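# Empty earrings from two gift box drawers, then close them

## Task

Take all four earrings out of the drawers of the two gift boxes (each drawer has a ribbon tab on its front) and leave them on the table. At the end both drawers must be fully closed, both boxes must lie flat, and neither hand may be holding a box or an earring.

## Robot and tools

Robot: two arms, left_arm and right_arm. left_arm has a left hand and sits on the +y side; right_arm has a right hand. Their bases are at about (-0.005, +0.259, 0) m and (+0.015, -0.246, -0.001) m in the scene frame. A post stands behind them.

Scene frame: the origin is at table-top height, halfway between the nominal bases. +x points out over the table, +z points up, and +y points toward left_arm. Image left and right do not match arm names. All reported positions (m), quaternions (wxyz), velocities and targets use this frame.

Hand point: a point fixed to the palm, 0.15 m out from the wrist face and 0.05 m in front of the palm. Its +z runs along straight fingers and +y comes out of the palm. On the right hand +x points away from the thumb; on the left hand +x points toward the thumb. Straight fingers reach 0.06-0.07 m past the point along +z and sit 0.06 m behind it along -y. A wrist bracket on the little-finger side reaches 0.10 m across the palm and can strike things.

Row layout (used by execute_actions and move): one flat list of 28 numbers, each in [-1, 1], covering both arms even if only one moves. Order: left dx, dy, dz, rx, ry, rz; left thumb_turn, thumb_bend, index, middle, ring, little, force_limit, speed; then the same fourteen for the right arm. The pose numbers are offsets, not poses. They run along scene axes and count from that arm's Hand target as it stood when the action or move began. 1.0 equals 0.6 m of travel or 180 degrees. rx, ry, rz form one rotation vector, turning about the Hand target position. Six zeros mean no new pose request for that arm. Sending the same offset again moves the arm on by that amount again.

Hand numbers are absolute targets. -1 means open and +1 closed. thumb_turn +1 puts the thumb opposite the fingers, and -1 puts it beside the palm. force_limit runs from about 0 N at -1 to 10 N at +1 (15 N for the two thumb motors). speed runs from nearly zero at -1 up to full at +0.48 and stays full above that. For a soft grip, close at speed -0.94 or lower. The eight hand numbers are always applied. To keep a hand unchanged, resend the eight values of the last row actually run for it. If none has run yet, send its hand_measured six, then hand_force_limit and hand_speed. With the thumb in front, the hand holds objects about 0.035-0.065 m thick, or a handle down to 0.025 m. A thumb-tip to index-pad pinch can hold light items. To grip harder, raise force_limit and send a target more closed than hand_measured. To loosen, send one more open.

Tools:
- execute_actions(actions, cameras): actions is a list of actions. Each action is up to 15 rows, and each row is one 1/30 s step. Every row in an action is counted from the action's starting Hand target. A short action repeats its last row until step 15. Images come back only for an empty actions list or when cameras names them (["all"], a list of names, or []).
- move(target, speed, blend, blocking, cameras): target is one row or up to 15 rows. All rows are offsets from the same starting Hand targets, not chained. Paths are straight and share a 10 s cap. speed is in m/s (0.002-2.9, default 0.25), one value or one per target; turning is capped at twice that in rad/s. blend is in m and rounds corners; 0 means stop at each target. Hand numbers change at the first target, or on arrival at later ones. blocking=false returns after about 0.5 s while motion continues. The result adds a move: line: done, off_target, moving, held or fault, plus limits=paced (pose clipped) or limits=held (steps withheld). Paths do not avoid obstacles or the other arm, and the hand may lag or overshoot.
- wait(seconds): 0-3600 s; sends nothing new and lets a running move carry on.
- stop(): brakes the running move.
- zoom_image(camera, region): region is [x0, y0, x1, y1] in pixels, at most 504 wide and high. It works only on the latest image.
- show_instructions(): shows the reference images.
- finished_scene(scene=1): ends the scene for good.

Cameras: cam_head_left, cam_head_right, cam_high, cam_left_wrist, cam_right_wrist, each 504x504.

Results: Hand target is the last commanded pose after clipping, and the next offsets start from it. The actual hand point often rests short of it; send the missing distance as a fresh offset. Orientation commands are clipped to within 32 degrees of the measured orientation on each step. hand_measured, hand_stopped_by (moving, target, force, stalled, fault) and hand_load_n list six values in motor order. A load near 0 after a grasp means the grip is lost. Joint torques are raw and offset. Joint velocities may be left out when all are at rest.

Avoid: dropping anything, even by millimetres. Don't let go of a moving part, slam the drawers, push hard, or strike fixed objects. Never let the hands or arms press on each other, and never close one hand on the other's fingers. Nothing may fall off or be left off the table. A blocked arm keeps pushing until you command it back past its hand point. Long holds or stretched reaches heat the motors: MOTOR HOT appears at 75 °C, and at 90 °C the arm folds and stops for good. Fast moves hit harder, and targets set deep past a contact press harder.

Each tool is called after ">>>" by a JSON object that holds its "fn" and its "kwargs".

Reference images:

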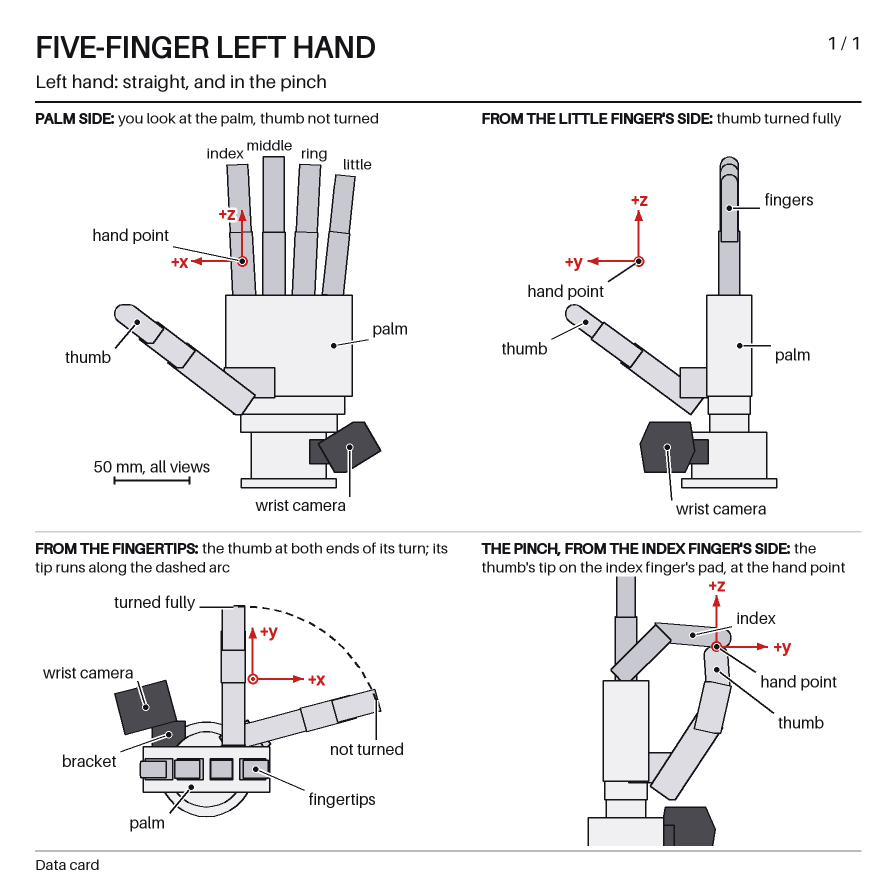

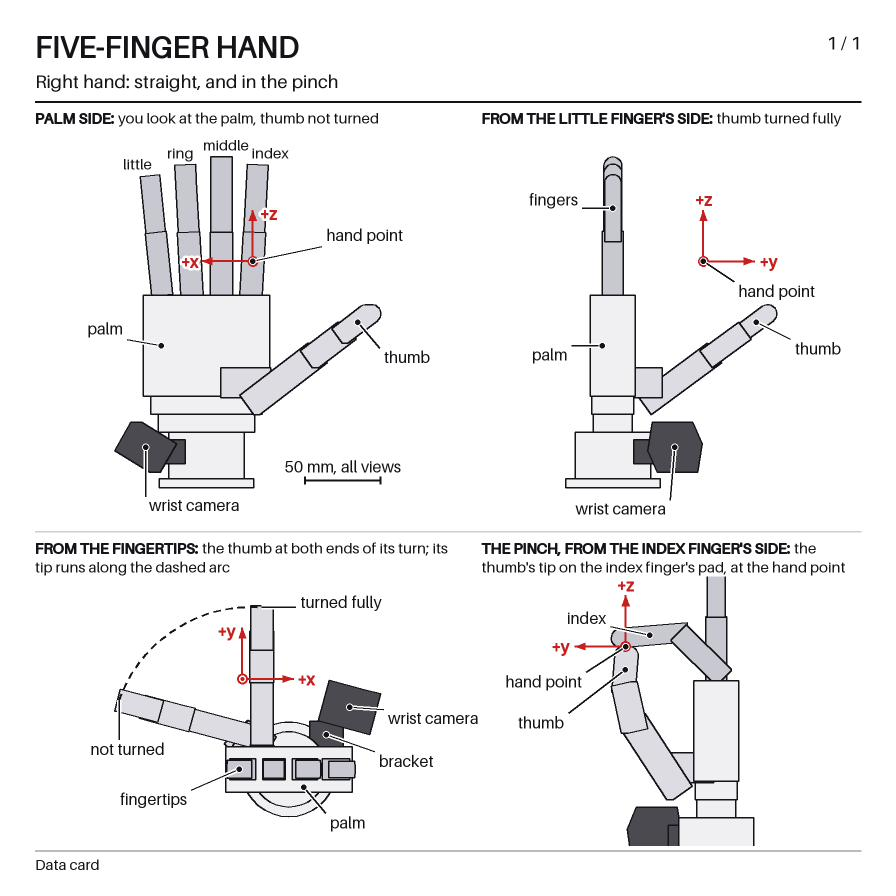

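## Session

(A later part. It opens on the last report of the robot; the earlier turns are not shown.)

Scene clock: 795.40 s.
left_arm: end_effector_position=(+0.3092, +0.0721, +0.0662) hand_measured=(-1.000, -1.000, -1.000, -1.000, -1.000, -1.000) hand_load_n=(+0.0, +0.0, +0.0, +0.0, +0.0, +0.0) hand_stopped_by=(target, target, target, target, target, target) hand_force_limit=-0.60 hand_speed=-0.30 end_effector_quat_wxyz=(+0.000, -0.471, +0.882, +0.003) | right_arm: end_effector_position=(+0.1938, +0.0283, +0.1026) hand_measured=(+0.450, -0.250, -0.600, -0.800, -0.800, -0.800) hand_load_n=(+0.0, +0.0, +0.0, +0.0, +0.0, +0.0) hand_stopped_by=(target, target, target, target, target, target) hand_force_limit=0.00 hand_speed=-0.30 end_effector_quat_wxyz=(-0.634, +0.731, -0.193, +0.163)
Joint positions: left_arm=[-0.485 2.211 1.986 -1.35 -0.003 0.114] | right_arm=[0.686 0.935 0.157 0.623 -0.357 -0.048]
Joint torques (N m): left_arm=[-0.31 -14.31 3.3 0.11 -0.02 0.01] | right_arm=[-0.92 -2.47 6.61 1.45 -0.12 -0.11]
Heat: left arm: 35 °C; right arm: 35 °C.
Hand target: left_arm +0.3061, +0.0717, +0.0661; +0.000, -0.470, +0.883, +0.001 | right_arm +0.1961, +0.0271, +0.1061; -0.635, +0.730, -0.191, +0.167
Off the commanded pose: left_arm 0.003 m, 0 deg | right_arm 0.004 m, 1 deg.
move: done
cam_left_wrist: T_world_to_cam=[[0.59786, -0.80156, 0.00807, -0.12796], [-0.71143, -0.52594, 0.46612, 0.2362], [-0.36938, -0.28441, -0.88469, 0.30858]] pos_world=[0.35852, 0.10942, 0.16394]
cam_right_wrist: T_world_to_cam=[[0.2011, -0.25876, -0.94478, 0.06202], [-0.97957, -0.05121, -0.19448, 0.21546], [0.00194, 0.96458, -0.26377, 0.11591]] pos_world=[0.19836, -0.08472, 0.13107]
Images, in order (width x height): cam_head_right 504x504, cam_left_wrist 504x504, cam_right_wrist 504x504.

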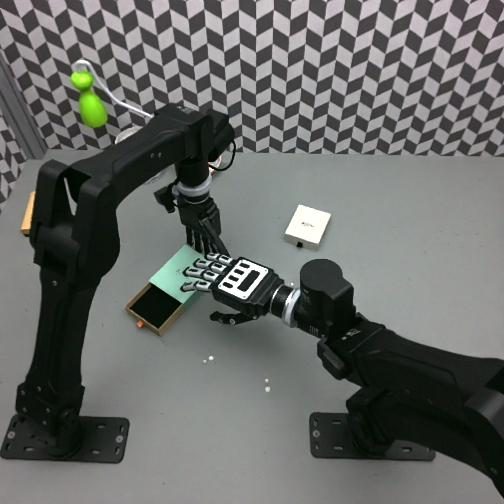

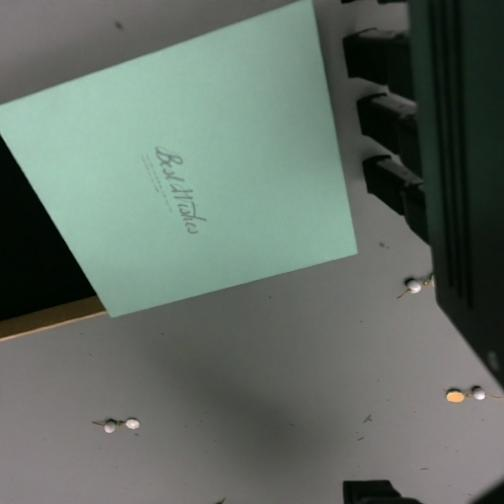

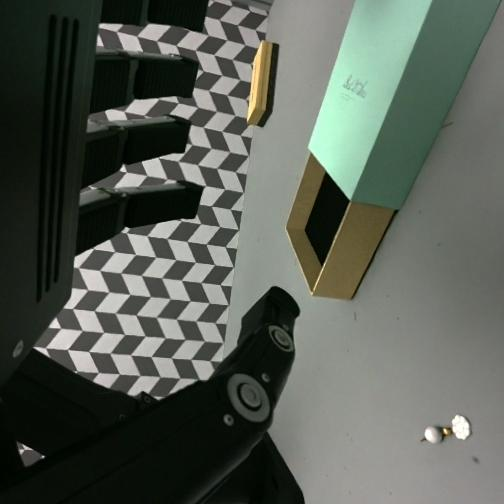

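>>> {"fn": "move", "kwargs": {"target": [[0,0,0.012,0,0,0,-1,-1,-1,-1,-1,-1,-0.6,-0.3,0,0,0,0,0,0,0.45,-0.25,-0.6,-0.8,-0.8,-0.8,0.0,-0.3],[-0.0083,0.0056,0.012,0,0,0,-1,-1,-1,-1,-1,-1,-0.6,-0.3,0,0,0,0,0,0,0.45,-0.25,-0.6,-0.8,-0.8,-0.8,0.0,-0.3]], "speed": 0.03, "cameras": ["cam_left_wrist","cam_high"]}}

Scene clock: 797.23 s.
left_arm: end_effector_position=(+0.3054, +0.0741, +0.0671) hand_measured=(-1.000, -1.000, -1.000, -1.000, -1.000, -1.000) hand_load_n=(+0.0, +0.0, +0.0, +0.5, +0.0, +0.0) hand_stopped_by=(target, target, target, target, target, target) hand_force_limit=-0.60 hand_speed=-0.30 end_effector_quat_wxyz=(-0.001, -0.471, +0.882, +0.005) | right_arm: end_effector_position=(+0.1938, +0.0283, +0.1026) hand_measured=(+0.450, -0.250, -0.600, -0.800, -0.800, -0.800) hand_load_n=(-0.5, +0.0, -0.5, +0.0, +0.0, +0.0) hand_stopped_by=(target, target, target, target, target, target) hand_force_limit=0.00 hand_speed=-0.30 end_effector_quat_wxyz=(-0.634, +0.731, -0.193, +0.163)
Joint positions: left_arm=[-0.485 2.197 1.964 -1.348 -0.003 0.114] | right_arm=[0.686 0.935 0.157 0.623 -0.357 -0.048]
Joint torques (N m): left_arm=[-0.14 -15.38 3.64 0 -0.02 0.02] | right_arm=[-0.92 -2.47 6.6 1.45 -0.12 -0.11]
Heat: left arm: 35 °C; right arm: 35 °C.
Hand target: left_arm +0.3011, +0.0751, +0.0733; +0.000, -0.470, +0.883, +0.001 | right_arm +0.1961, +0.0271, +0.1061; -0.635, +0.730, -0.191, +0.167
Off the commanded pose: left_arm 0.008 m, 1 deg | right_arm 0.004 m, 1 deg.
move: done
cam_left_wrist: T_world_to_cam=[[0.59789, -0.80156, 0.00404, -0.12384], [-0.70955, -0.5269, 0.46788, 0.23355], [-0.37291, -0.28261, -0.88378, 0.30936]] pos_world=[0.35512, 0.11122, 0.16463]
Images, in order (width x height): cam_high 504x504, cam_left_wrist 504x504.

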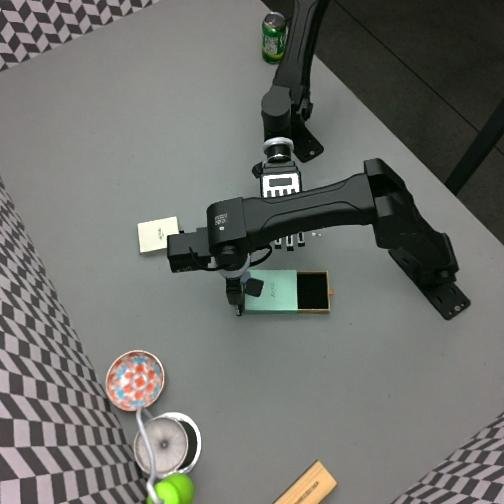

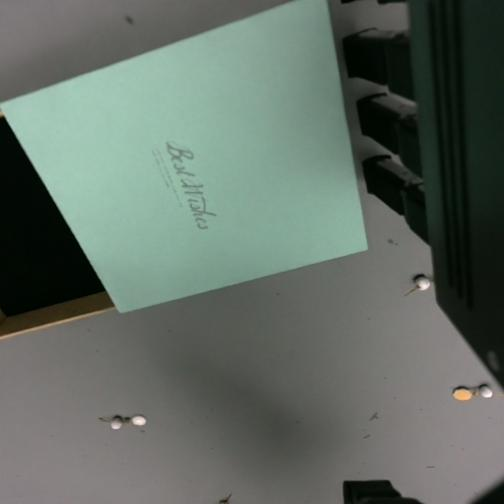

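>>> {"fn": "move", "kwargs": {"target": [[0,0,0.012,0,0,0,-1,-1,-1,-1,-1,-1,-0.6,-0.3,0,0,0,0,0,0,0.45,-0.25,-0.6,-0.8,-0.8,-0.8,0.0,-0.3]], "speed": 0.03, "cameras": []}}

Scene clock: 799.37 s.
left_arm: end_effector_position=(+0.3032, +0.0752, +0.0677) hand_measured=(-1.000, -1.000, -1.000, -1.000, -1.000, -1.000) hand_load_n=(+0.0, +0.0, +0.0, +0.0, +0.0, +0.0) hand_stopped_by=(target, target, target, target, target, target) hand_force_limit=-0.60 hand_speed=-0.30 end_effector_quat_wxyz=(-0.004, -0.471, +0.882, +0.009) | right_arm: end_effector_position=(+0.1938, +0.0283, +0.1026) hand_measured=(+0.450, -0.250, -0.600, -0.800, -0.800, -0.800) hand_load_n=(+0.0, +0.0, +0.0, +0.0, +0.0, +0.0) hand_stopped_by=(target, target, target, target, target, target) hand_force_limit=0.00 hand_speed=-0.30 end_effector_quat_wxyz=(-0.634, +0.731, -0.193, +0.163)
Joint positions: left_arm=[-0.485 2.197 1.964 -1.357 -0.003 0.114] | right_arm=[0.686 0.935 0.157 0.623 -0.357 -0.048]
Joint torques (N m): left_arm=[-0.17 -15.36 5.97 -0.16 -0.03 0.03] | right_arm=[-0.92 -2.47 6.6 1.45 -0.12 -0.12]
Heat: left arm: 35 °C; right arm: 35 °C.
Hand target: left_arm +0.3012, +0.0751, +0.0805; +0.000, -0.470, +0.883, +0.000 | right_arm +0.1961, +0.0271, +0.1061; -0.635, +0.730, -0.191, +0.167
Off the commanded pose: left_arm 0.013 m, 1 deg | right_arm 0.004 m, 1 deg.
move: off_target (left_arm)

>>> {"fn": "move", "kwargs": {"target": [[0,0,0,0,0,0,-1,-1,-1,-1,-1,-1,-0.6,-0.3,-0.0605,0.269,-0.0102,-0.0689,-0.1187,0.0142,0.45,-0.1,-0.2,-1,-1,-1,-0.5,-0.3],[0,0,0,0,0,0,-1,-1,-1,-1,-1,-1,-0.6,-0.3,-0.0605,0.269,-0.0935,-0.0689,-0.1187,0.0142,0.45,-0.1,-0.2,-1,-1,-1,-0.5,-0.3]], "speed": [0.12, 0.05], "cameras": ["all"]}}

Scene clock: 811.73 s.
left_arm: end_effector_position=(+0.3029, +0.0753, +0.0678) hand_measured=(-1.000, -1.000, -1.000, -1.000, -1.000, -1.000) hand_load_n=(+0.0, +0.0, +0.0, +0.0, +0.0, +0.0) hand_stopped_by=(target, target, target, target, target, target) hand_force_limit=-0.60 hand_speed=-0.30 end_effector_quat_wxyz=(-0.004, -0.471, +0.882, +0.009) | right_arm: end_effector_position=(+0.1643, +0.1942, +0.0689) hand_measured=(+0.450, -0.100, -0.200, -1.000, -1.000, -1.000) hand_load_n=(+0.0, +0.0, +0.5, +0.0, -0.5, +0.0) hand_stopped_by=(target, target, target, target, target, target) hand_force_limit=-0.50 hand_speed=-0.30 end_effector_quat_wxyz=(-0.596, +0.741, -0.043, +0.306)
Joint positions: left_arm=[-0.485 2.197 1.964 -1.358 -0.003 0.114] | right_arm=[1.348 1.778 0.538 1.132 0.321 -0.382]
Joint torques (N m): left_arm=[-0.16 -15.36 5.94 -0.17 -0.03 0.02] | right_arm=[0.85 -4.77 2.91 1.68 0.11 -0.13]
Heat: left arm: 37 °C; right arm: 36 °C.
Hand target: left_arm +0.3011, +0.0751, +0.0805; +0.000, -0.470, +0.883, +0.001 | right_arm +0.1598, +0.1884, +0.0498; -0.580, +0.754, -0.035, +0.305
Off the commanded pose: left_arm 0.013 m, 1 deg | right_arm 0.020 m, 2 deg.
move: off_target (right_arm)
cam_left_wrist: T_world_to_cam=[[0.59791, -0.80154, -0.00524, -0.12078], [-0.70521, -0.52914, 0.47191, 0.23078], [-0.38103, -0.27846, -0.88163, 0.31141]] pos_world=[0.35362, 0.11202, 0.16501]
cam_right_wrist: T_world_to_cam=[[0.54013, -0.3962, -0.74248, 0.03614], [-0.83516, -0.14355, -0.53095, 0.20591], [0.10378, 0.90687, -0.40842, -0.04844]] pos_world=[0.15747, 0.0878, 0.11637]

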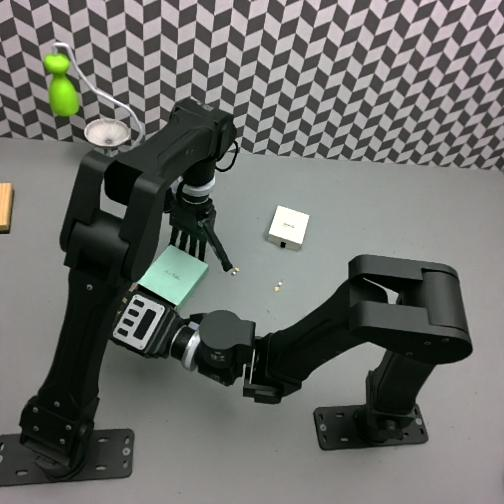

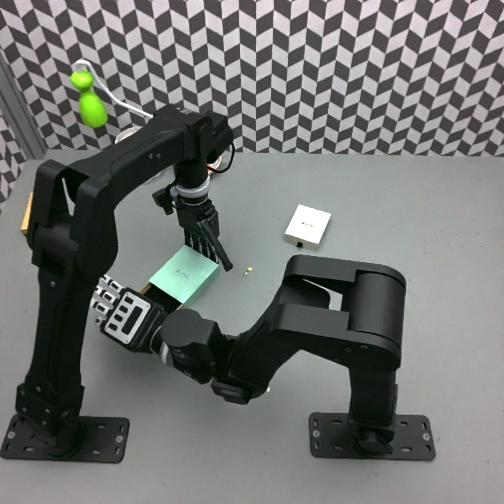

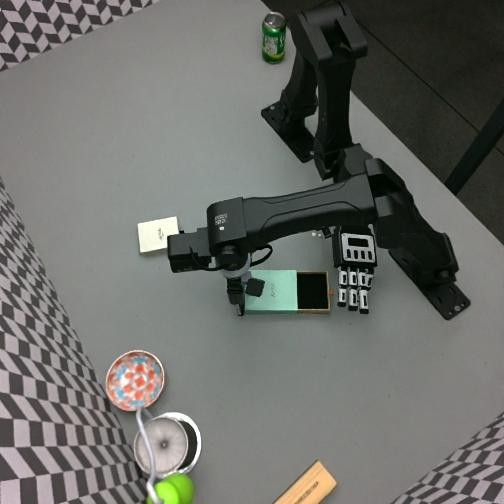

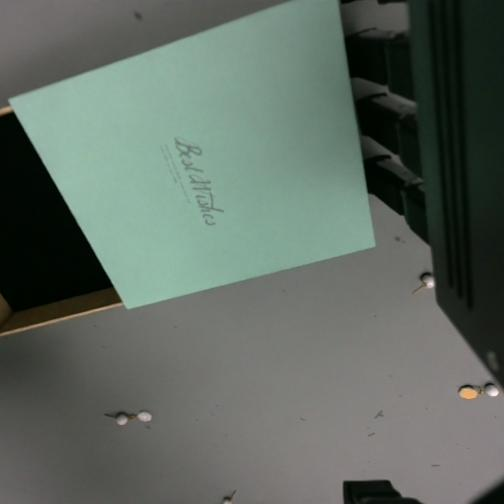

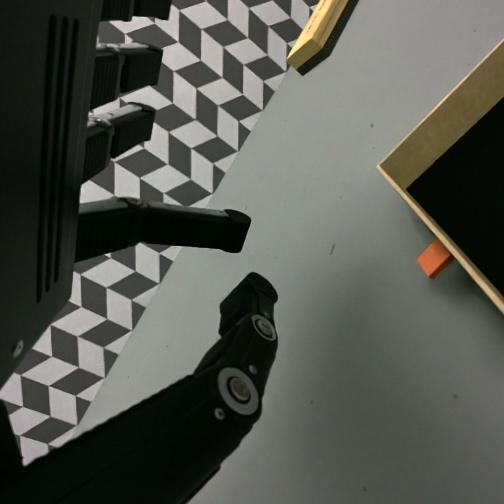

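>>> {"fn": "zoom_image", "kwargs": {"camera": "cam_right_wrist", "region": [354, 150, 504, 300]}}

Scaled by 3.360 from the camera's image (finer frame: 720x720).

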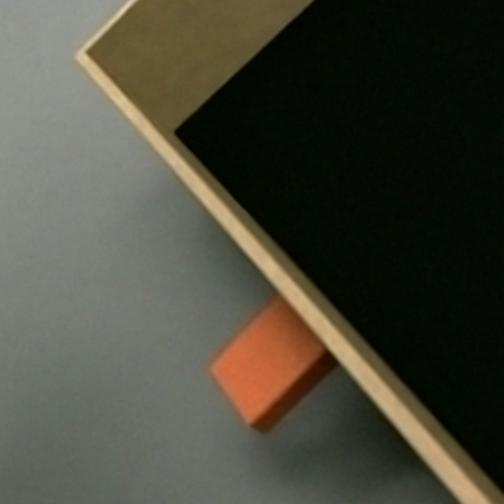

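>>> {"fn": "move", "kwargs": {"target": [[0,0,0,0,0,0,-1,-1,-1,-1,-1,-1,-0.6,-0.3,-0.0047,-0.0069,-0.0333,0,0,0,0.45,-0.1,-0.2,-1,-1,-1,-0.5,-0.3]], "speed": [0.04], "cameras": ["cam_right_wrist", "cam_left_wrist"]}}

Scene clock: 816.63 s.
left_arm: end_effector_position=(+0.3029, +0.0753, +0.0678) hand_measured=(-1.000, -1.000, -1.000, -1.000, -1.000, -1.000) hand_load_n=(+0.0, +0.0, +0.5, +0.0, +0.0, +0.0) hand_stopped_by=(target, target, target, target, target, target) hand_force_limit=-0.60 hand_speed=-0.30 end_effector_quat_wxyz=(-0.004, -0.471, +0.882, +0.009) | right_arm: end_effector_position=(+0.1620, +0.1906, +0.0483) hand_measured=(+0.450, -0.100, -0.200, -1.000, -1.000, -1.000) hand_load_n=(+0.0, +0.5, +0.0, +0.0, +0.0, +0.0) hand_stopped_by=(target, target, target, target, target, target) hand_force_limit=-0.50 hand_speed=-0.30 end_effector_quat_wxyz=(-0.595, +0.741, -0.043, +0.307)
Joint positions: left_arm=[-0.485 2.197 1.964 -1.358 -0.003 0.114] | right_arm=[1.354 1.866 0.505 1.251 0.328 -0.382]
Joint torques (N m): left_arm=[-0.16 -15.41 5.94 -0.16 -0.03 0.04] | right_arm=[0.95 -4.89 2.47 1.68 0.11 -0.12]
Heat: left arm: 37 °C; right arm: 36 °C.
Hand target: left_arm +0.3011, +0.0751, +0.0805; +0.000, -0.470, +0.883, +0.001 | right_arm +0.1569, +0.1843, +0.0299; -0.580, +0.754, -0.035, +0.305
Off the commanded pose: left_arm 0.013 m, 1 deg | right_arm 0.020 m, 2 deg.
move: off_target (right_arm)
cam_left_wrist: T_world_to_cam=[[0.59791, -0.80154, -0.00524, -0.12078], [-0.70521, -0.52914, 0.47191, 0.23078], [-0.38103, -0.27846, -0.88163, 0.31141]] pos_world=[0.35362, 0.11202, 0.16501]
cam_right_wrist: T_world_to_cam=[[0.54038, -0.39693, -0.74192, 0.02068], [-0.83489, -0.14324, -0.53146, 0.19243], [0.10468, 0.9066, -0.40879, -0.05342]] pos_world=[0.15507, 0.0842, 0.09577]
Images, in order (width x height): cam_left_wrist 504x504, cam_right_wrist 504x504.

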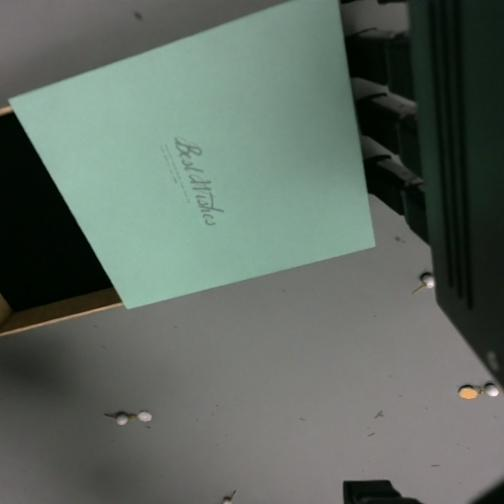

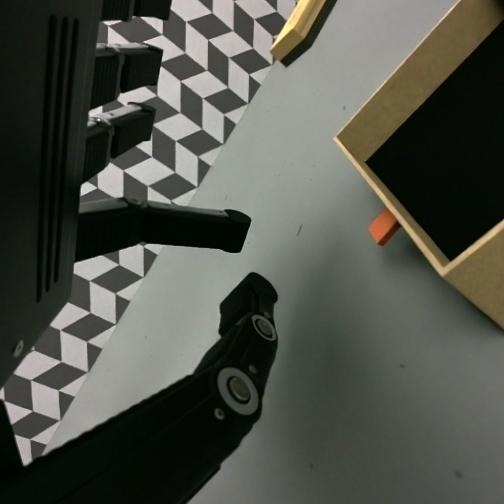

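>>> {"fn": "move", "kwargs": {"target": [[0,0,0,0,0,0,-1,-1,-1,-1,-1,-1,-0.6,-0.3,0,0,-0.0333,0,0,0,0.45,-0.1,-0.2,-1,-1,-1,-0.5,-0.3]], "speed": [0.04], "cameras": ["cam_right_wrist"]}}

Scene clock: 818.30 s.
left_arm: end_effector_position=(+0.3029, +0.0753, +0.0678) hand_measured=(-1.000, -1.000, -1.000, -1.000, -1.000, -1.000) hand_load_n=(+0.0, +0.0, +0.0, +0.0, +0.0, +0.0) hand_stopped_by=(target, target, target, target, target, target) hand_force_limit=-0.60 hand_speed=-0.30 end_effector_quat_wxyz=(-0.004, -0.471, +0.882, +0.009) | right_arm: end_effector_position=(+0.1620, +0.1907, +0.0276) hand_measured=(+0.450, -0.100, -0.200, -1.000, -1.000, -1.000) hand_load_n=(+0.0, +0.0, +0.0, +0.0, +0.0, +0.0) hand_stopped_by=(target, target, target, target, target, target) hand_force_limit=-0.50 hand_speed=-0.30 end_effector_quat_wxyz=(-0.595, +0.742, -0.043, +0.306)
Joint positions: left_arm=[-0.485 2.197 1.964 -1.358 -0.003 0.114] | right_arm=[1.354 1.972 0.499 1.362 0.328 -0.382]
Joint torques (N m): left_arm=[-0.16 -15.36 5.96 -0.16 -0.03 0.03] | right_arm=[0.95 -5.15 2.17 1.71 0.11 -0.11]
Heat: left arm: 37 °C; right arm: 36 °C.
Hand target: left_arm +0.3011, +0.0751, +0.0805; +0.000, -0.470, +0.883, +0.001 | right_arm +0.1569, +0.1844, +0.0101; -0.581, +0.754, -0.035, +0.305
Off the commanded pose: left_arm 0.013 m, 1 deg | right_arm 0.019 m, 2 deg.
move: off_target (right_arm)
cam_right_wrist: T_world_to_cam=[[0.54024, -0.39774, -0.74158, 0.00562], [-0.83499, -0.14384, -0.53114, 0.18161], [0.10459, 0.90615, -0.40981, -0.06185]] pos_world=[0.15507, 0.0844, 0.07527]

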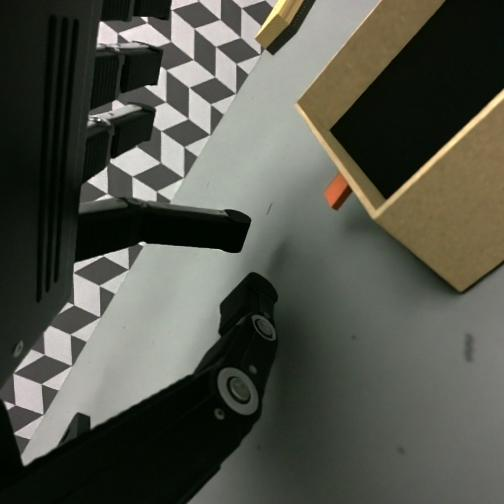

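>>> {"fn": "move", "kwargs": {"target": [[0,0,0,0,0,0,-1,-1,-1,-1,-1,-1,-0.6,-0.3,0.038,-0.0252,-0.0117,0,0,0,0.45,-0.1,-0.2,-1,-1,-1,-0.5,-0.3]], "speed": [0.04], "cameras": ["cam_right_wrist"]}}

Scene clock: 821.00 s.
left_arm: end_effector_position=(+0.3029, +0.0753, +0.0678) hand_measured=(-1.000, -1.000, -1.000, -1.000, -1.000, -1.000) hand_load_n=(+0.0, +0.0, +0.0, +0.0, +0.0, +0.0) hand_stopped_by=(target, target, target, target, target, target) hand_force_limit=-0.60 hand_speed=-0.30 end_effector_quat_wxyz=(-0.004, -0.471, +0.882, +0.009) | right_arm: end_effector_position=(+0.1782, +0.1780, +0.0204) hand_measured=(+0.450, -0.100, -0.200, -1.000, -1.000, -1.000) hand_load_n=(+0.0, -0.5, +0.0, +0.0, +0.5, +0.0) hand_stopped_by=(target, target, target, target, target, target) hand_force_limit=-0.50 hand_speed=-0.30 end_effector_quat_wxyz=(-0.596, +0.741, -0.039, +0.306)
Joint positions: left_arm=[-0.485 2.197 1.964 -1.358 -0.003 0.114] | right_arm=[1.282 1.999 0.462 1.431 0.25 -0.394]
Joint torques (N m): left_arm=[-0.16 -15.35 5.96 -0.17 -0.02 0.03] | right_arm=[-0.96 -5.05 1.8 1.7 -0.04 -0.11]
Heat: left arm: 38 °C; right arm: 36 °C.
Hand target: left_arm +0.3011, +0.0751, +0.0805; +0.000, -0.470, +0.883, +0.001 | right_arm +0.1796, +0.1692, +0.0030; -0.580, +0.754, -0.035, +0.305
Off the commanded pose: left_arm 0.013 m, 1 deg | right_arm 0.020 m, 2 deg.
move: off_target (right_arm)
cam_right_wrist: T_world_to_cam=[[0.54552, -0.39387, -0.73977, -0.01517], [-0.83219, -0.14999, -0.53382, 0.19013], [0.0993, 0.90685, -0.4096, -0.0542]] pos_world=[0.17188, 0.0717, 0.06807]

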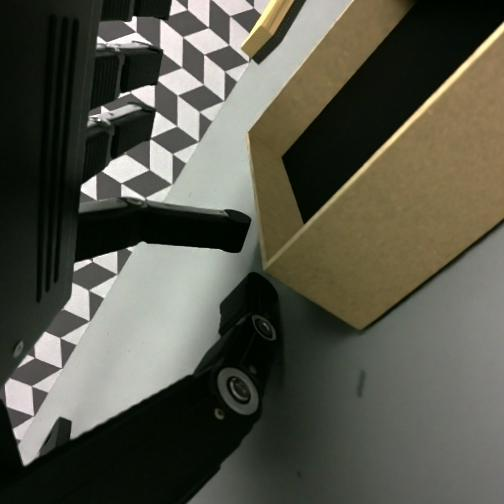

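>>> {"fn": "zoom_image", "kwargs": {"camera": "cam_right_wrist", "region": [190, 180, 320, 310]}}

>>> {"fn": "execute_actions", "kwargs": {"actions": [], "cameras": ["cam_head_left", "cam_head_right"]}}

Scaled by 3.877 from the camera's image (finer frame: 720x720).

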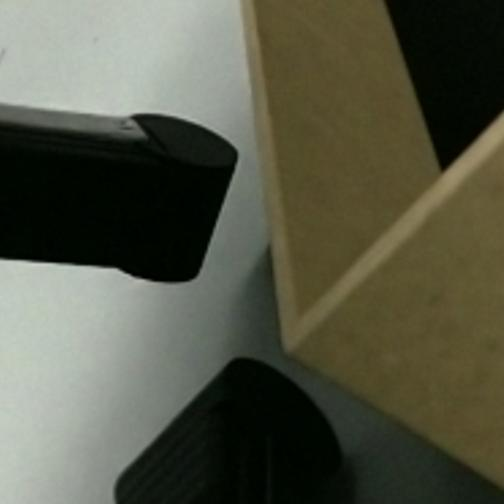

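Scene clock: 821.37 s.
left_arm: end_effector_position=(+0.3029, +0.0753, +0.0678) hand_measured=(-1.000, -1.000, -1.000, -1.000, -1.000, -1.000) hand_load_n=(+0.0, +0.0, +0.0, +0.5, +0.0, +0.0) hand_stopped_by=(target, target, target, target, target, target) hand_force_limit=-0.60 hand_speed=-0.30 end_effector_quat_wxyz=(-0.004, -0.471, +0.882, +0.009) | right_arm: end_effector_position=(+0.1782, +0.1781, +0.0206) hand_measured=(+0.450, -0.100, -0.200, -1.000, -1.000, -1.000) hand_load_n=(+0.0, +0.0, +0.0, +0.0, +0.0, +0.0) hand_stopped_by=(target, target, target, target, target, target) hand_force_limit=-0.50 hand_speed=-0.30 end_effector_quat_wxyz=(-0.596, +0.741, -0.039, +0.306)
Joint positions: left_arm=[-0.485 2.197 1.964 -1.358 -0.003 0.114] | right_arm=[1.282 1.999 0.462 1.432 0.249 -0.395]
Joint velocities: within noise
Joint torques (N m): left_arm=[-0.16 -15.34 5.96 -0.17 -0.02 0.02] | right_arm=[-0.95 -5.07 1.8 1.7 -0.05 -0.13]
Heat: left arm: 38 °C; right arm: 36 °C.
Hand target: left_arm +0.3011, +0.0751, +0.0805; +0.000, -0.470, +0.883, +0.001 | right_arm +0.1797, +0.1692, +0.0030; -0.581, +0.754, -0.035, +0.305
Off the commanded pose: left_arm 0.013 m, 1 deg | right_arm 0.020 m, 2 deg.
Images, in order (width x height): cam_head_left 504x504, cam_head_right 504x504.

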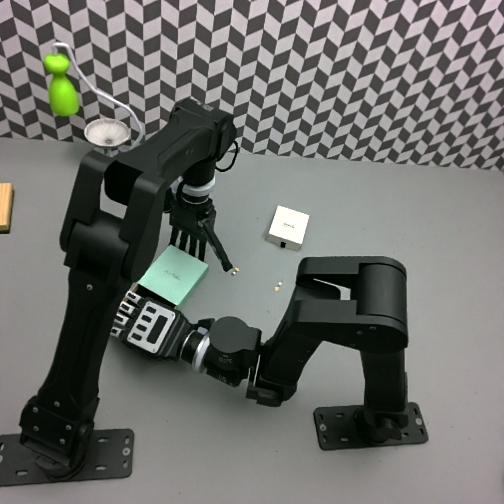

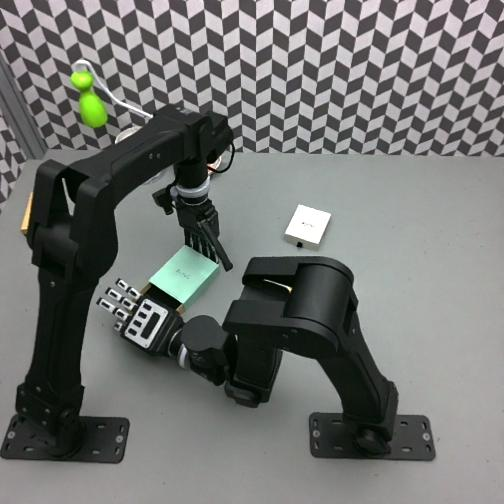

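>>> {"fn": "move", "kwargs": {"target": [[0,0,0,0,0,0,-1,-1,-1,-1,-1,-1,-0.6,-0.3,0.0167,-0.0112,0,0,0,0,0.45,-0.1,-0.2,-1,-1,-1,-0.5,-0.3]], "speed": [0.03], "cameras": ["cam_right_wrist", "cam_head_left", "cam_head_right", "cam_high"]}}

Scene clock: 826.20 s.
left_arm: end_effector_position=(+0.3029, +0.0753, +0.0678) hand_measured=(-1.000, -1.000, -1.000, -1.000, -1.000, -1.000) hand_load_n=(+0.0, +0.0, +0.0, +0.0, +0.0, +0.0) hand_stopped_by=(target, target, target, target, target, target) hand_force_limit=-0.60 hand_speed=-0.30 end_effector_quat_wxyz=(-0.004, -0.471, +0.882, +0.009) | right_arm: end_effector_position=(+0.1888, +0.1710, +0.0189) hand_measured=(+0.450, -0.100, -0.200, -1.000, -1.000, -1.000) hand_load_n=(+0.0, +0.0, +0.0, +0.0, +0.0, +0.0) hand_stopped_by=(target, target, target, target, target, target) hand_force_limit=-0.50 hand_speed=-0.30 end_effector_quat_wxyz=(-0.595, +0.742, -0.039, +0.306)
Joint positions: left_arm=[-0.485 2.197 1.964 -1.358 -0.003 0.114] | right_arm=[1.238 1.999 0.448 1.443 0.207 -0.401]
Joint torques (N m): left_arm=[-0.13 -15.36 5.96 -0.16 -0.03 0.02] | right_arm=[-0.91 -5.23 1.76 1.71 -0.05 -0.12]
Heat: left arm: 38 °C; right arm: 36 °C.
Hand target: left_arm +0.3011, +0.0751, +0.0805; +0.000, -0.470, +0.883, +0.001 | right_arm +0.1898, +0.1625, +0.0030; -0.580, +0.754, -0.036, +0.305
Off the commanded pose: left_arm 0.013 m, 1 deg | right_arm 0.018 m, 2 deg.
move: off_target (right_arm)
cam_right_wrist: T_world_to_cam=[[0.54575, -0.39672, -0.73809, -0.02443], [-0.83192, -0.15108, -0.53393, 0.19723], [0.10031, 0.90542, -0.41249, -0.04947]] pos_world=[0.18238, 0.0649, 0.06687]
Images, in order (width x height): cam_head_left 504x504, cam_head_right 504x504, cam_high 504x504, cam_right_wrist 504x504.

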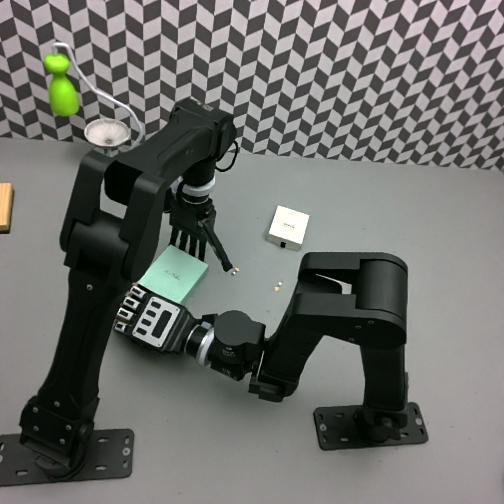

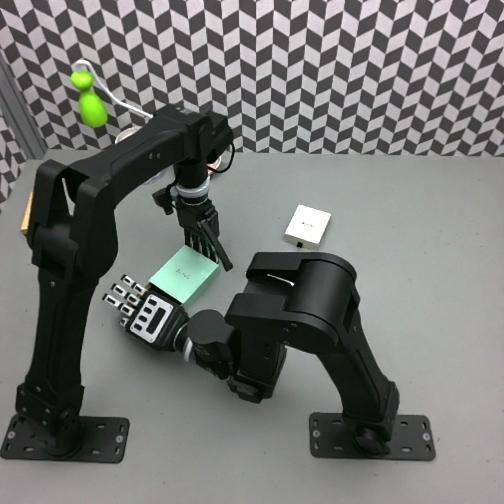

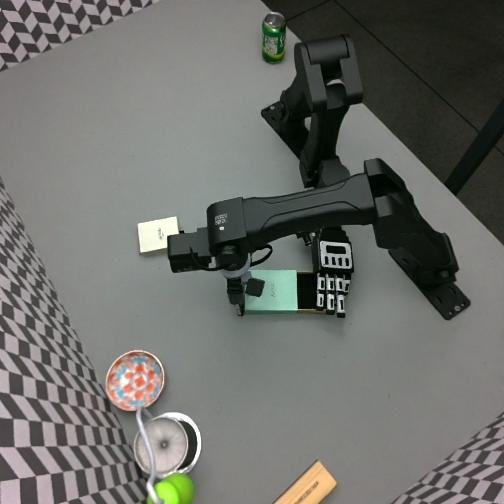

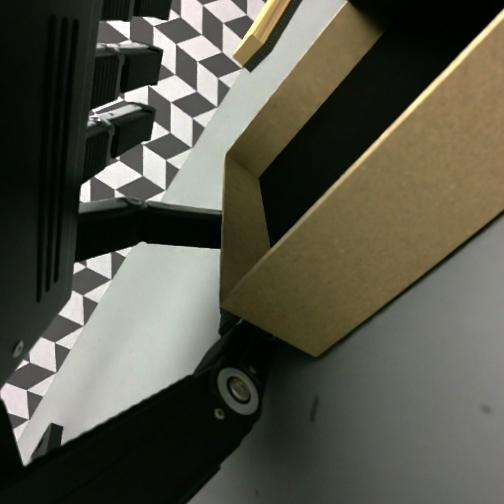

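>>> {"fn": "move", "kwargs": {"target": [[0,0,0,0,0,0,-1,-1,-1,-1,-1,-1,-0.6,-0.3,0,0,0,0,0,0,0.45,0.1,0.2,-1,-1,-1,-0.5,-0.9]], "cameras": ["cam_right_wrist"]}}

Scene clock: 828.40 s.
left_arm: end_effector_position=(+0.3029, +0.0753, +0.0678) hand_measured=(-1.000, -1.000, -1.000, -1.000, -1.000, -1.000) hand_load_n=(+0.0, +0.0, +0.0, +0.5, +0.0, +0.0) hand_stopped_by=(target, target, target, target, target, target) hand_force_limit=-0.60 hand_speed=-0.30 end_effector_quat_wxyz=(-0.004, -0.471, +0.882, +0.009) | right_arm: end_effector_position=(+0.1887, +0.1714, +0.0196) hand_measured=(+0.450, +0.100, +0.086, -1.000, -1.000, -1.000) hand_load_n=(+0.0, +0.5, +2.0, +0.0, +0.0, +0.0) hand_stopped_by=(target, target, force, target, target, target) hand_force_limit=-0.50 hand_speed=-0.90 end_effector_quat_wxyz=(-0.596, +0.741, -0.038, +0.306)
Joint positions: left_arm=[-0.485 2.197 1.964 -1.358 -0.003 0.114] | right_arm=[1.238 1.999 0.448 1.446 0.205 -0.401]
Joint torques (N m): left_arm=[-0.18 -15.38 5.96 -0.17 -0.03 0.03] | right_arm=[-0.92 -5.26 1.76 1.69 -0.05 -0.13]
Heat: left arm: 38 °C; right arm: 36 °C.
Hand target: left_arm +0.3011, +0.0751, +0.0805; +0.000, -0.470, +0.883, +0.001 | right_arm +0.1898, +0.1625, +0.0031; -0.581, +0.754, -0.035, +0.305
Off the commanded pose: left_arm 0.013 m, 1 deg | right_arm 0.019 m, 2 deg.
move: done
cam_right_wrist: T_world_to_cam=[[0.54715, -0.39413, -0.73844, -0.02446], [-0.83113, -0.15121, -0.53512, 0.19742], [0.09925, 0.90653, -0.4103, -0.04951]] pos_world=[0.18238, 0.0651, 0.06727]

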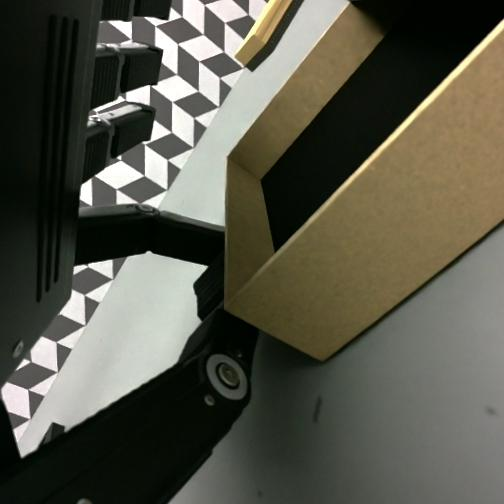

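>>> {"fn": "move", "kwargs": {"target": [[0,0,0,0,0,0,-1,-1,-1,-1,-1,-1,-0.6,-0.3,0.0276,-0.0186,0.005,0,0,0,0.45,0.1,0.2,-1,-1,-1,-0.5,-0.9]], "speed": [0.03], "cameras": ["cam_right_wrist", "cam_left_wrist", "cam_high"]}}

Scene clock: 830.60 s.
left_arm: end_effector_position=(+0.3029, +0.0753, +0.0678) hand_measured=(-1.000, -1.000, -1.000, -1.000, -1.000, -1.000) hand_load_n=(+0.0, -0.5, +0.0, +0.0, +0.0, +0.0) hand_stopped_by=(target, target, target, target, target, target) hand_force_limit=-0.60 hand_speed=-0.30 end_effector_quat_wxyz=(-0.004, -0.471, +0.882, +0.009) | right_arm: end_effector_position=(+0.2031, +0.1619, +0.0182) hand_measured=(+0.450, +0.100, +0.086, -1.000, -1.000, -1.000) hand_load_n=(+0.5, +0.5, +2.5, +0.0, +0.0, +0.0) hand_stopped_by=(target, target, force, target, target, target) hand_force_limit=-0.50 hand_speed=-0.90 end_effector_quat_wxyz=(-0.597, +0.742, -0.035, +0.302)
Joint positions: left_arm=[-0.485 2.197 1.964 -1.358 -0.003 0.114] | right_arm=[1.167 1.999 0.431 1.462 0.125 -0.408]
Joint torques (N m): left_arm=[-0.14 -15.39 5.97 -0.16 -0.03 0.03] | right_arm=[-1.21 -6.82 1.52 1.54 0.01 -0.2]
Heat: left arm: 39 °C; right arm: 36 °C.
Hand target: left_arm +0.3011, +0.0751, +0.0805; +0.000, -0.470, +0.883, +0.001 | right_arm +0.2062, +0.1513, +0.0060; -0.580, +0.754, -0.035, +0.305
Off the commanded pose: left_arm 0.013 m, 1 deg | right_arm 0.016 m, 2 deg.
move: off_target (right_arm)
cam_left_wrist: T_world_to_cam=[[0.59791, -0.80154, -0.00524, -0.12078], [-0.70521, -0.52914, 0.47191, 0.23078], [-0.38103, -0.27846, -0.88163, 0.31141]] pos_world=[0.35362, 0.11202, 0.16501]
cam_right_wrist: T_world_to_cam=[[0.54914, -0.38923, -0.73956, -0.03824], [-0.83094, -0.15965, -0.53297, 0.20846], [0.08938, 0.9072, -0.4111, -0.04099]] pos_world=[0.19788, 0.05559, 0.06597]
Images, in order (width x height): cam_high 504x504, cam_left_wrist 504x504, cam_right_wrist 504x504.

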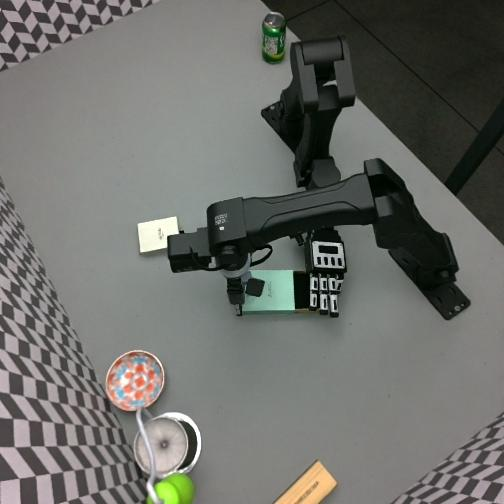

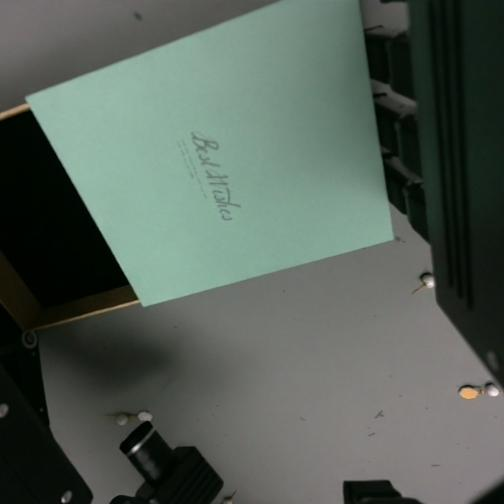

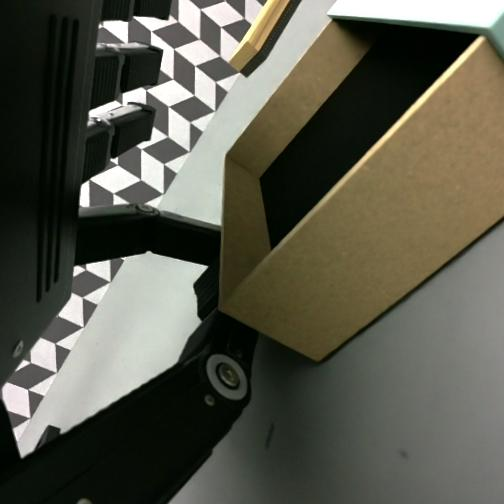

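>>> {"fn": "move", "kwargs": {"target": [[0,0,0,0,0,0,-1,-1,-1,-1,-1,-1,-0.6,-0.3,0.0345,-0.0233,0,0,0,0,0.45,0.1,0.2,-1,-1,-1,-0.5,-0.9]], "speed": [0.03], "cameras": ["cam_right_wrist", "cam_left_wrist", "cam_high"]}}

Scene clock: 832.63 s.
left_arm: end_effector_position=(+0.3029, +0.0753, +0.0678) hand_measured=(-1.000, -1.000, -1.000, -1.000, -1.000, -1.000) hand_load_n=(+0.0, +0.0, +0.0, +0.0, +0.0, +0.0) hand_stopped_by=(target, target, target, target, target, target) hand_force_limit=-0.60 hand_speed=-0.30 end_effector_quat_wxyz=(-0.004, -0.471, +0.882, +0.009) | right_arm: end_effector_position=(+0.2246, +0.1483, +0.0180) hand_measured=(+0.450, +0.100, +0.086, -1.000, -1.000, -1.000) hand_load_n=(+0.5, +0.5, +2.5, +0.0, +0.0, +0.0) hand_stopped_by=(target, target, force, target, target, target) hand_force_limit=-0.50 hand_speed=-0.90 end_effector_quat_wxyz=(-0.598, +0.742, -0.034, +0.303)
Joint positions: left_arm=[-0.485 2.197 1.964 -1.358 -0.003 0.114] | right_arm=[1.071 1.999 0.417 1.479 0.029 -0.421]
Joint torques (N m): left_arm=[-0.16 -15.38 5.96 -0.17 -0.03 0.02] | right_arm=[-1.21 -7.06 1.4 1.49 0.03 -0.2]
Heat: left arm: 39 °C; right arm: 36 °C.
Hand target: left_arm +0.3011, +0.0751, +0.0805; +0.000, -0.470, +0.883, +0.001 | right_arm +0.2271, +0.1373, +0.0060; -0.580, +0.754, -0.036, +0.305
Off the commanded pose: left_arm 0.013 m, 1 deg | right_arm 0.016 m, 2 deg.
move: off_target (right_arm)
cam_left_wrist: T_world_to_cam=[[0.59791, -0.80154, -0.00524, -0.12078], [-0.70521, -0.52914, 0.47191, 0.23078], [-0.38103, -0.27846, -0.88163, 0.31141]] pos_world=[0.35362, 0.11202, 0.16501]
cam_right_wrist: T_world_to_cam=[[0.5521, -0.38836, -0.73781, -0.05636], [-0.82889, -0.15997, -0.53606, 0.22376], [0.09016, 0.90752, -0.41023, -0.03094]] pos_world=[0.21938, 0.04199, 0.06567]
Images, in order (width x height): cam_high 504x504, cam_left_wrist 504x504, cam_right_wrist 504x504.

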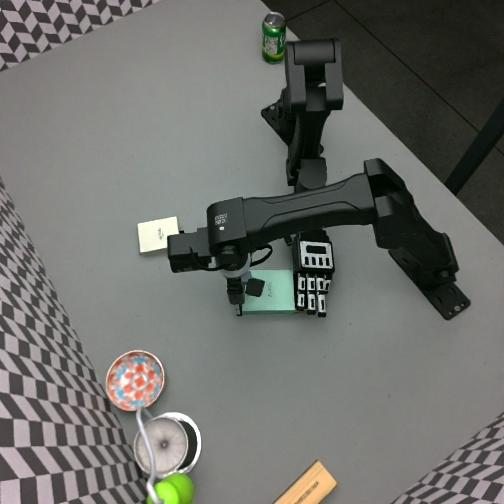

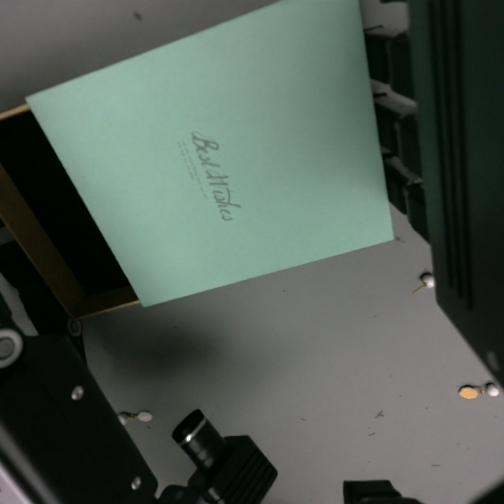

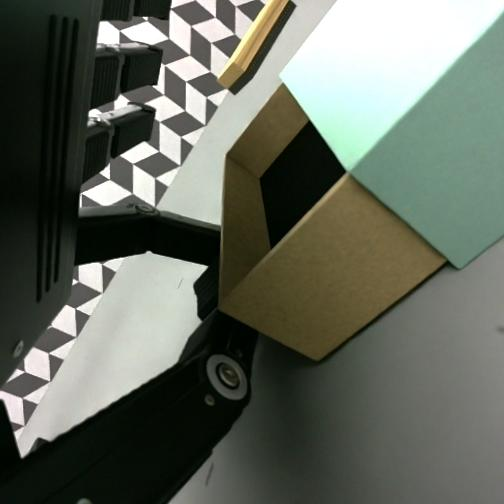

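>>> {"fn": "move", "kwargs": {"target": [[0,0,0,0,0,0,-1,-1,-1,-1,-1,-1,-0.6,-0.3,0.0276,-0.0186,0,0,0,0,0.45,0.1,0.2,-1,-1,-1,-0.5,-0.9]], "speed": [0.03], "cameras": ["cam_right_wrist", "cam_left_wrist", "cam_high"]}}

Scene clock: 834.57 s.
left_arm: end_effector_position=(+0.3029, +0.0753, +0.0678) hand_measured=(-1.000, -1.000, -1.000, -1.000, -1.000, -1.000) hand_load_n=(+0.0, +0.0, +0.0, +0.0, +0.0, +0.0) hand_stopped_by=(target, target, target, target, target, target) hand_force_limit=-0.60 hand_speed=-0.30 end_effector_quat_wxyz=(-0.004, -0.471, +0.882, +0.009) | right_arm: end_effector_position=(+0.2417, +0.1373, +0.0179) hand_measured=(+0.450, +0.100, +0.086, -1.000, -1.000, -1.000) hand_load_n=(+0.5, +0.5, +2.5, -0.5, +0.0, +0.0) hand_stopped_by=(target, target, force, target, target, target) hand_force_limit=-0.50 hand_speed=-0.90 end_effector_quat_wxyz=(-0.597, +0.741, -0.033, +0.304)
Joint positions: left_arm=[-0.485 2.197 1.964 -1.358 -0.003 0.114] | right_arm=[0.993 1.999 0.413 1.485 -0.049 -0.431]
Joint torques (N m): left_arm=[-0.14 -15.38 5.93 -0.16 -0.02 0.02] | right_arm=[-1.28 -7.15 1.4 1.47 0.01 -0.2]
Heat: left arm: 39 °C; right arm: 36 °C.
Hand target: left_arm +0.3011, +0.0751, +0.0805; +0.000, -0.470, +0.883, +0.001 | right_arm +0.2436, +0.1262, +0.0060; -0.580, +0.754, -0.036, +0.305
Off the commanded pose: left_arm 0.013 m, 1 deg | right_arm 0.016 m, 2 deg.
move: off_target (right_arm)
cam_left_wrist: T_world_to_cam=[[0.59791, -0.80154, -0.00524, -0.12078], [-0.70521, -0.52914, 0.47191, 0.23078], [-0.38103, -0.27846, -0.88163, 0.31141]] pos_world=[0.35362, 0.11202, 0.16501]
cam_right_wrist: T_world_to_cam=[[0.55441, -0.38838, -0.73606, -0.07074], [-0.82729, -0.16089, -0.53824, 0.23597], [0.09061, 0.90734, -0.41051, -0.02259]] pos_world=[0.23648, 0.03099, 0.06567]
Images, in order (width x height): cam_high 504x504, cam_left_wrist 504x504, cam_right_wrist 504x504.

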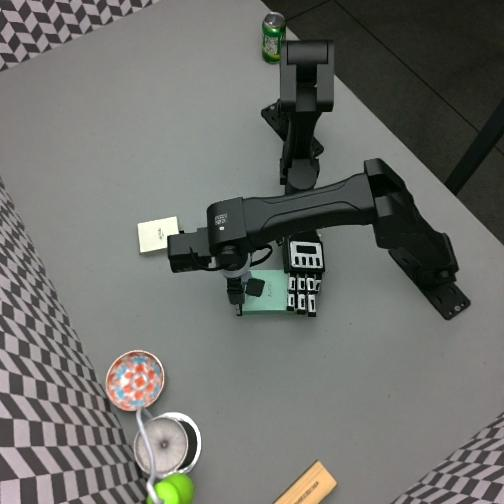

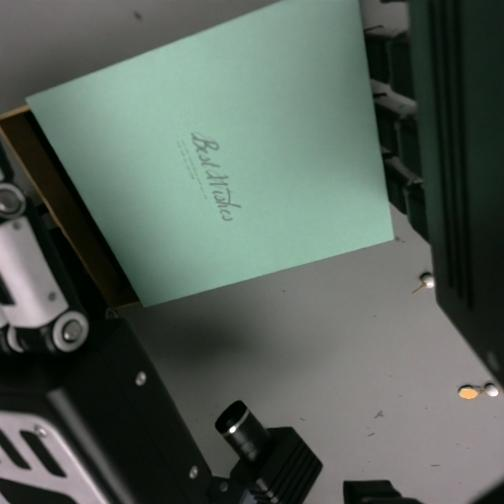

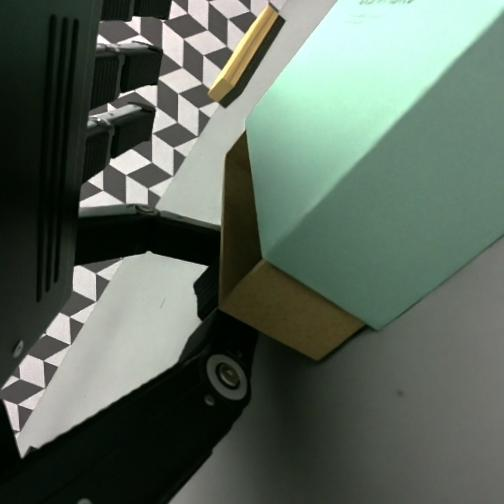

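>>> {"fn": "move", "kwargs": {"target": [[0,0,0,0,0,0,-1,-1,-1,-1,-1,-1,-0.6,-0.3,0.011,-0.0075,0,0,0,0,0.45,0.1,0.2,-1,-1,-1,-0.5,-0.9]], "speed": [0.03], "cameras": ["cam_right_wrist", "cam_left_wrist"]}}

Scene clock: 836.10 s.
left_arm: end_effector_position=(+0.3029, +0.0753, +0.0678) hand_measured=(-1.000, -1.000, -1.000, -1.000, -1.000, -1.000) hand_load_n=(+0.0, +0.0, +0.0, +0.0, +0.0, +0.0) hand_stopped_by=(target, target, target, target, target, target) hand_force_limit=-0.60 hand_speed=-0.30 end_effector_quat_wxyz=(-0.004, -0.471, +0.882, +0.009) | right_arm: end_effector_position=(+0.2486, +0.1329, +0.0181) hand_measured=(+0.450, +0.100, +0.086, -1.000, -1.000, -1.000) hand_load_n=(+0.0, +0.5, +2.5, +0.0, +0.0, +0.0) hand_stopped_by=(target, target, force, target, target, target) hand_force_limit=-0.50 hand_speed=-0.90 end_effector_quat_wxyz=(-0.597, +0.741, -0.032, +0.305)
Joint positions: left_arm=[-0.485 2.197 1.964 -1.358 -0.003 0.114] | right_arm=[0.962 1.999 0.413 1.485 -0.08 -0.436]
Joint torques (N m): left_arm=[-0.17 -15.34 5.96 -0.17 -0.03 0.02] | right_arm=[-1.28 -7.16 1.37 1.46 0.04 -0.15]
Heat: left arm: 39 °C; right arm: 36 °C.
Hand target: left_arm +0.3011, +0.0751, +0.0805; +0.000, -0.470, +0.883, +0.001 | right_arm +0.2502, +0.1218, +0.0061; -0.581, +0.754, -0.035, +0.305
Off the commanded pose: left_arm 0.013 m, 1 deg | right_arm 0.017 m, 2 deg.
move: off_target (right_arm)
cam_left_wrist: T_world_to_cam=[[0.59791, -0.80154, -0.00524, -0.12078], [-0.70521, -0.52914, 0.47191, 0.23078], [-0.38103, -0.27846, -0.88163, 0.31141]] pos_world=[0.35362, 0.11202, 0.16501]
cam_right_wrist: T_world_to_cam=[[0.55563, -0.38835, -0.73516, -0.07643], [-0.82644, -0.16124, -0.53944, 0.24088], [0.09095, 0.9073, -0.41054, -0.01921]] pos_world=[0.24328, 0.02659, 0.06587]
Images, in order (width x height): cam_left_wrist 504x504, cam_right_wrist 504x504.

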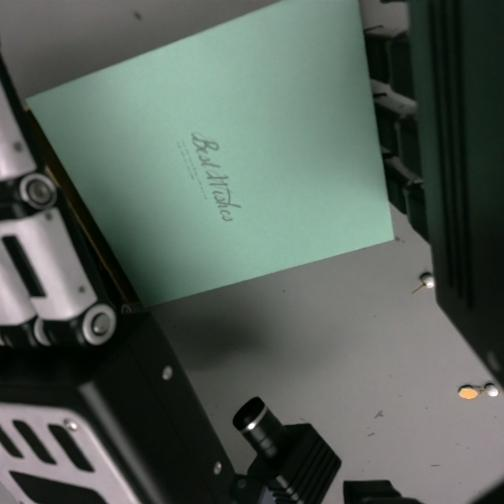

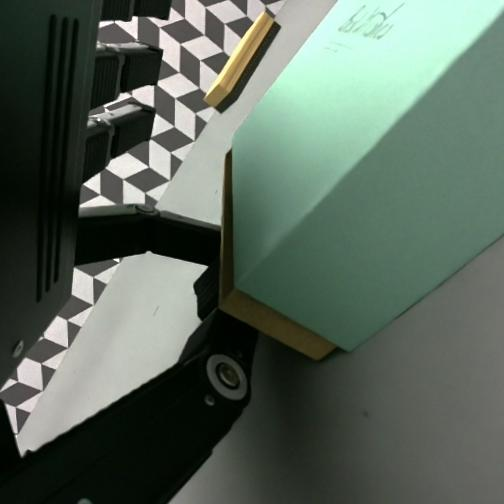

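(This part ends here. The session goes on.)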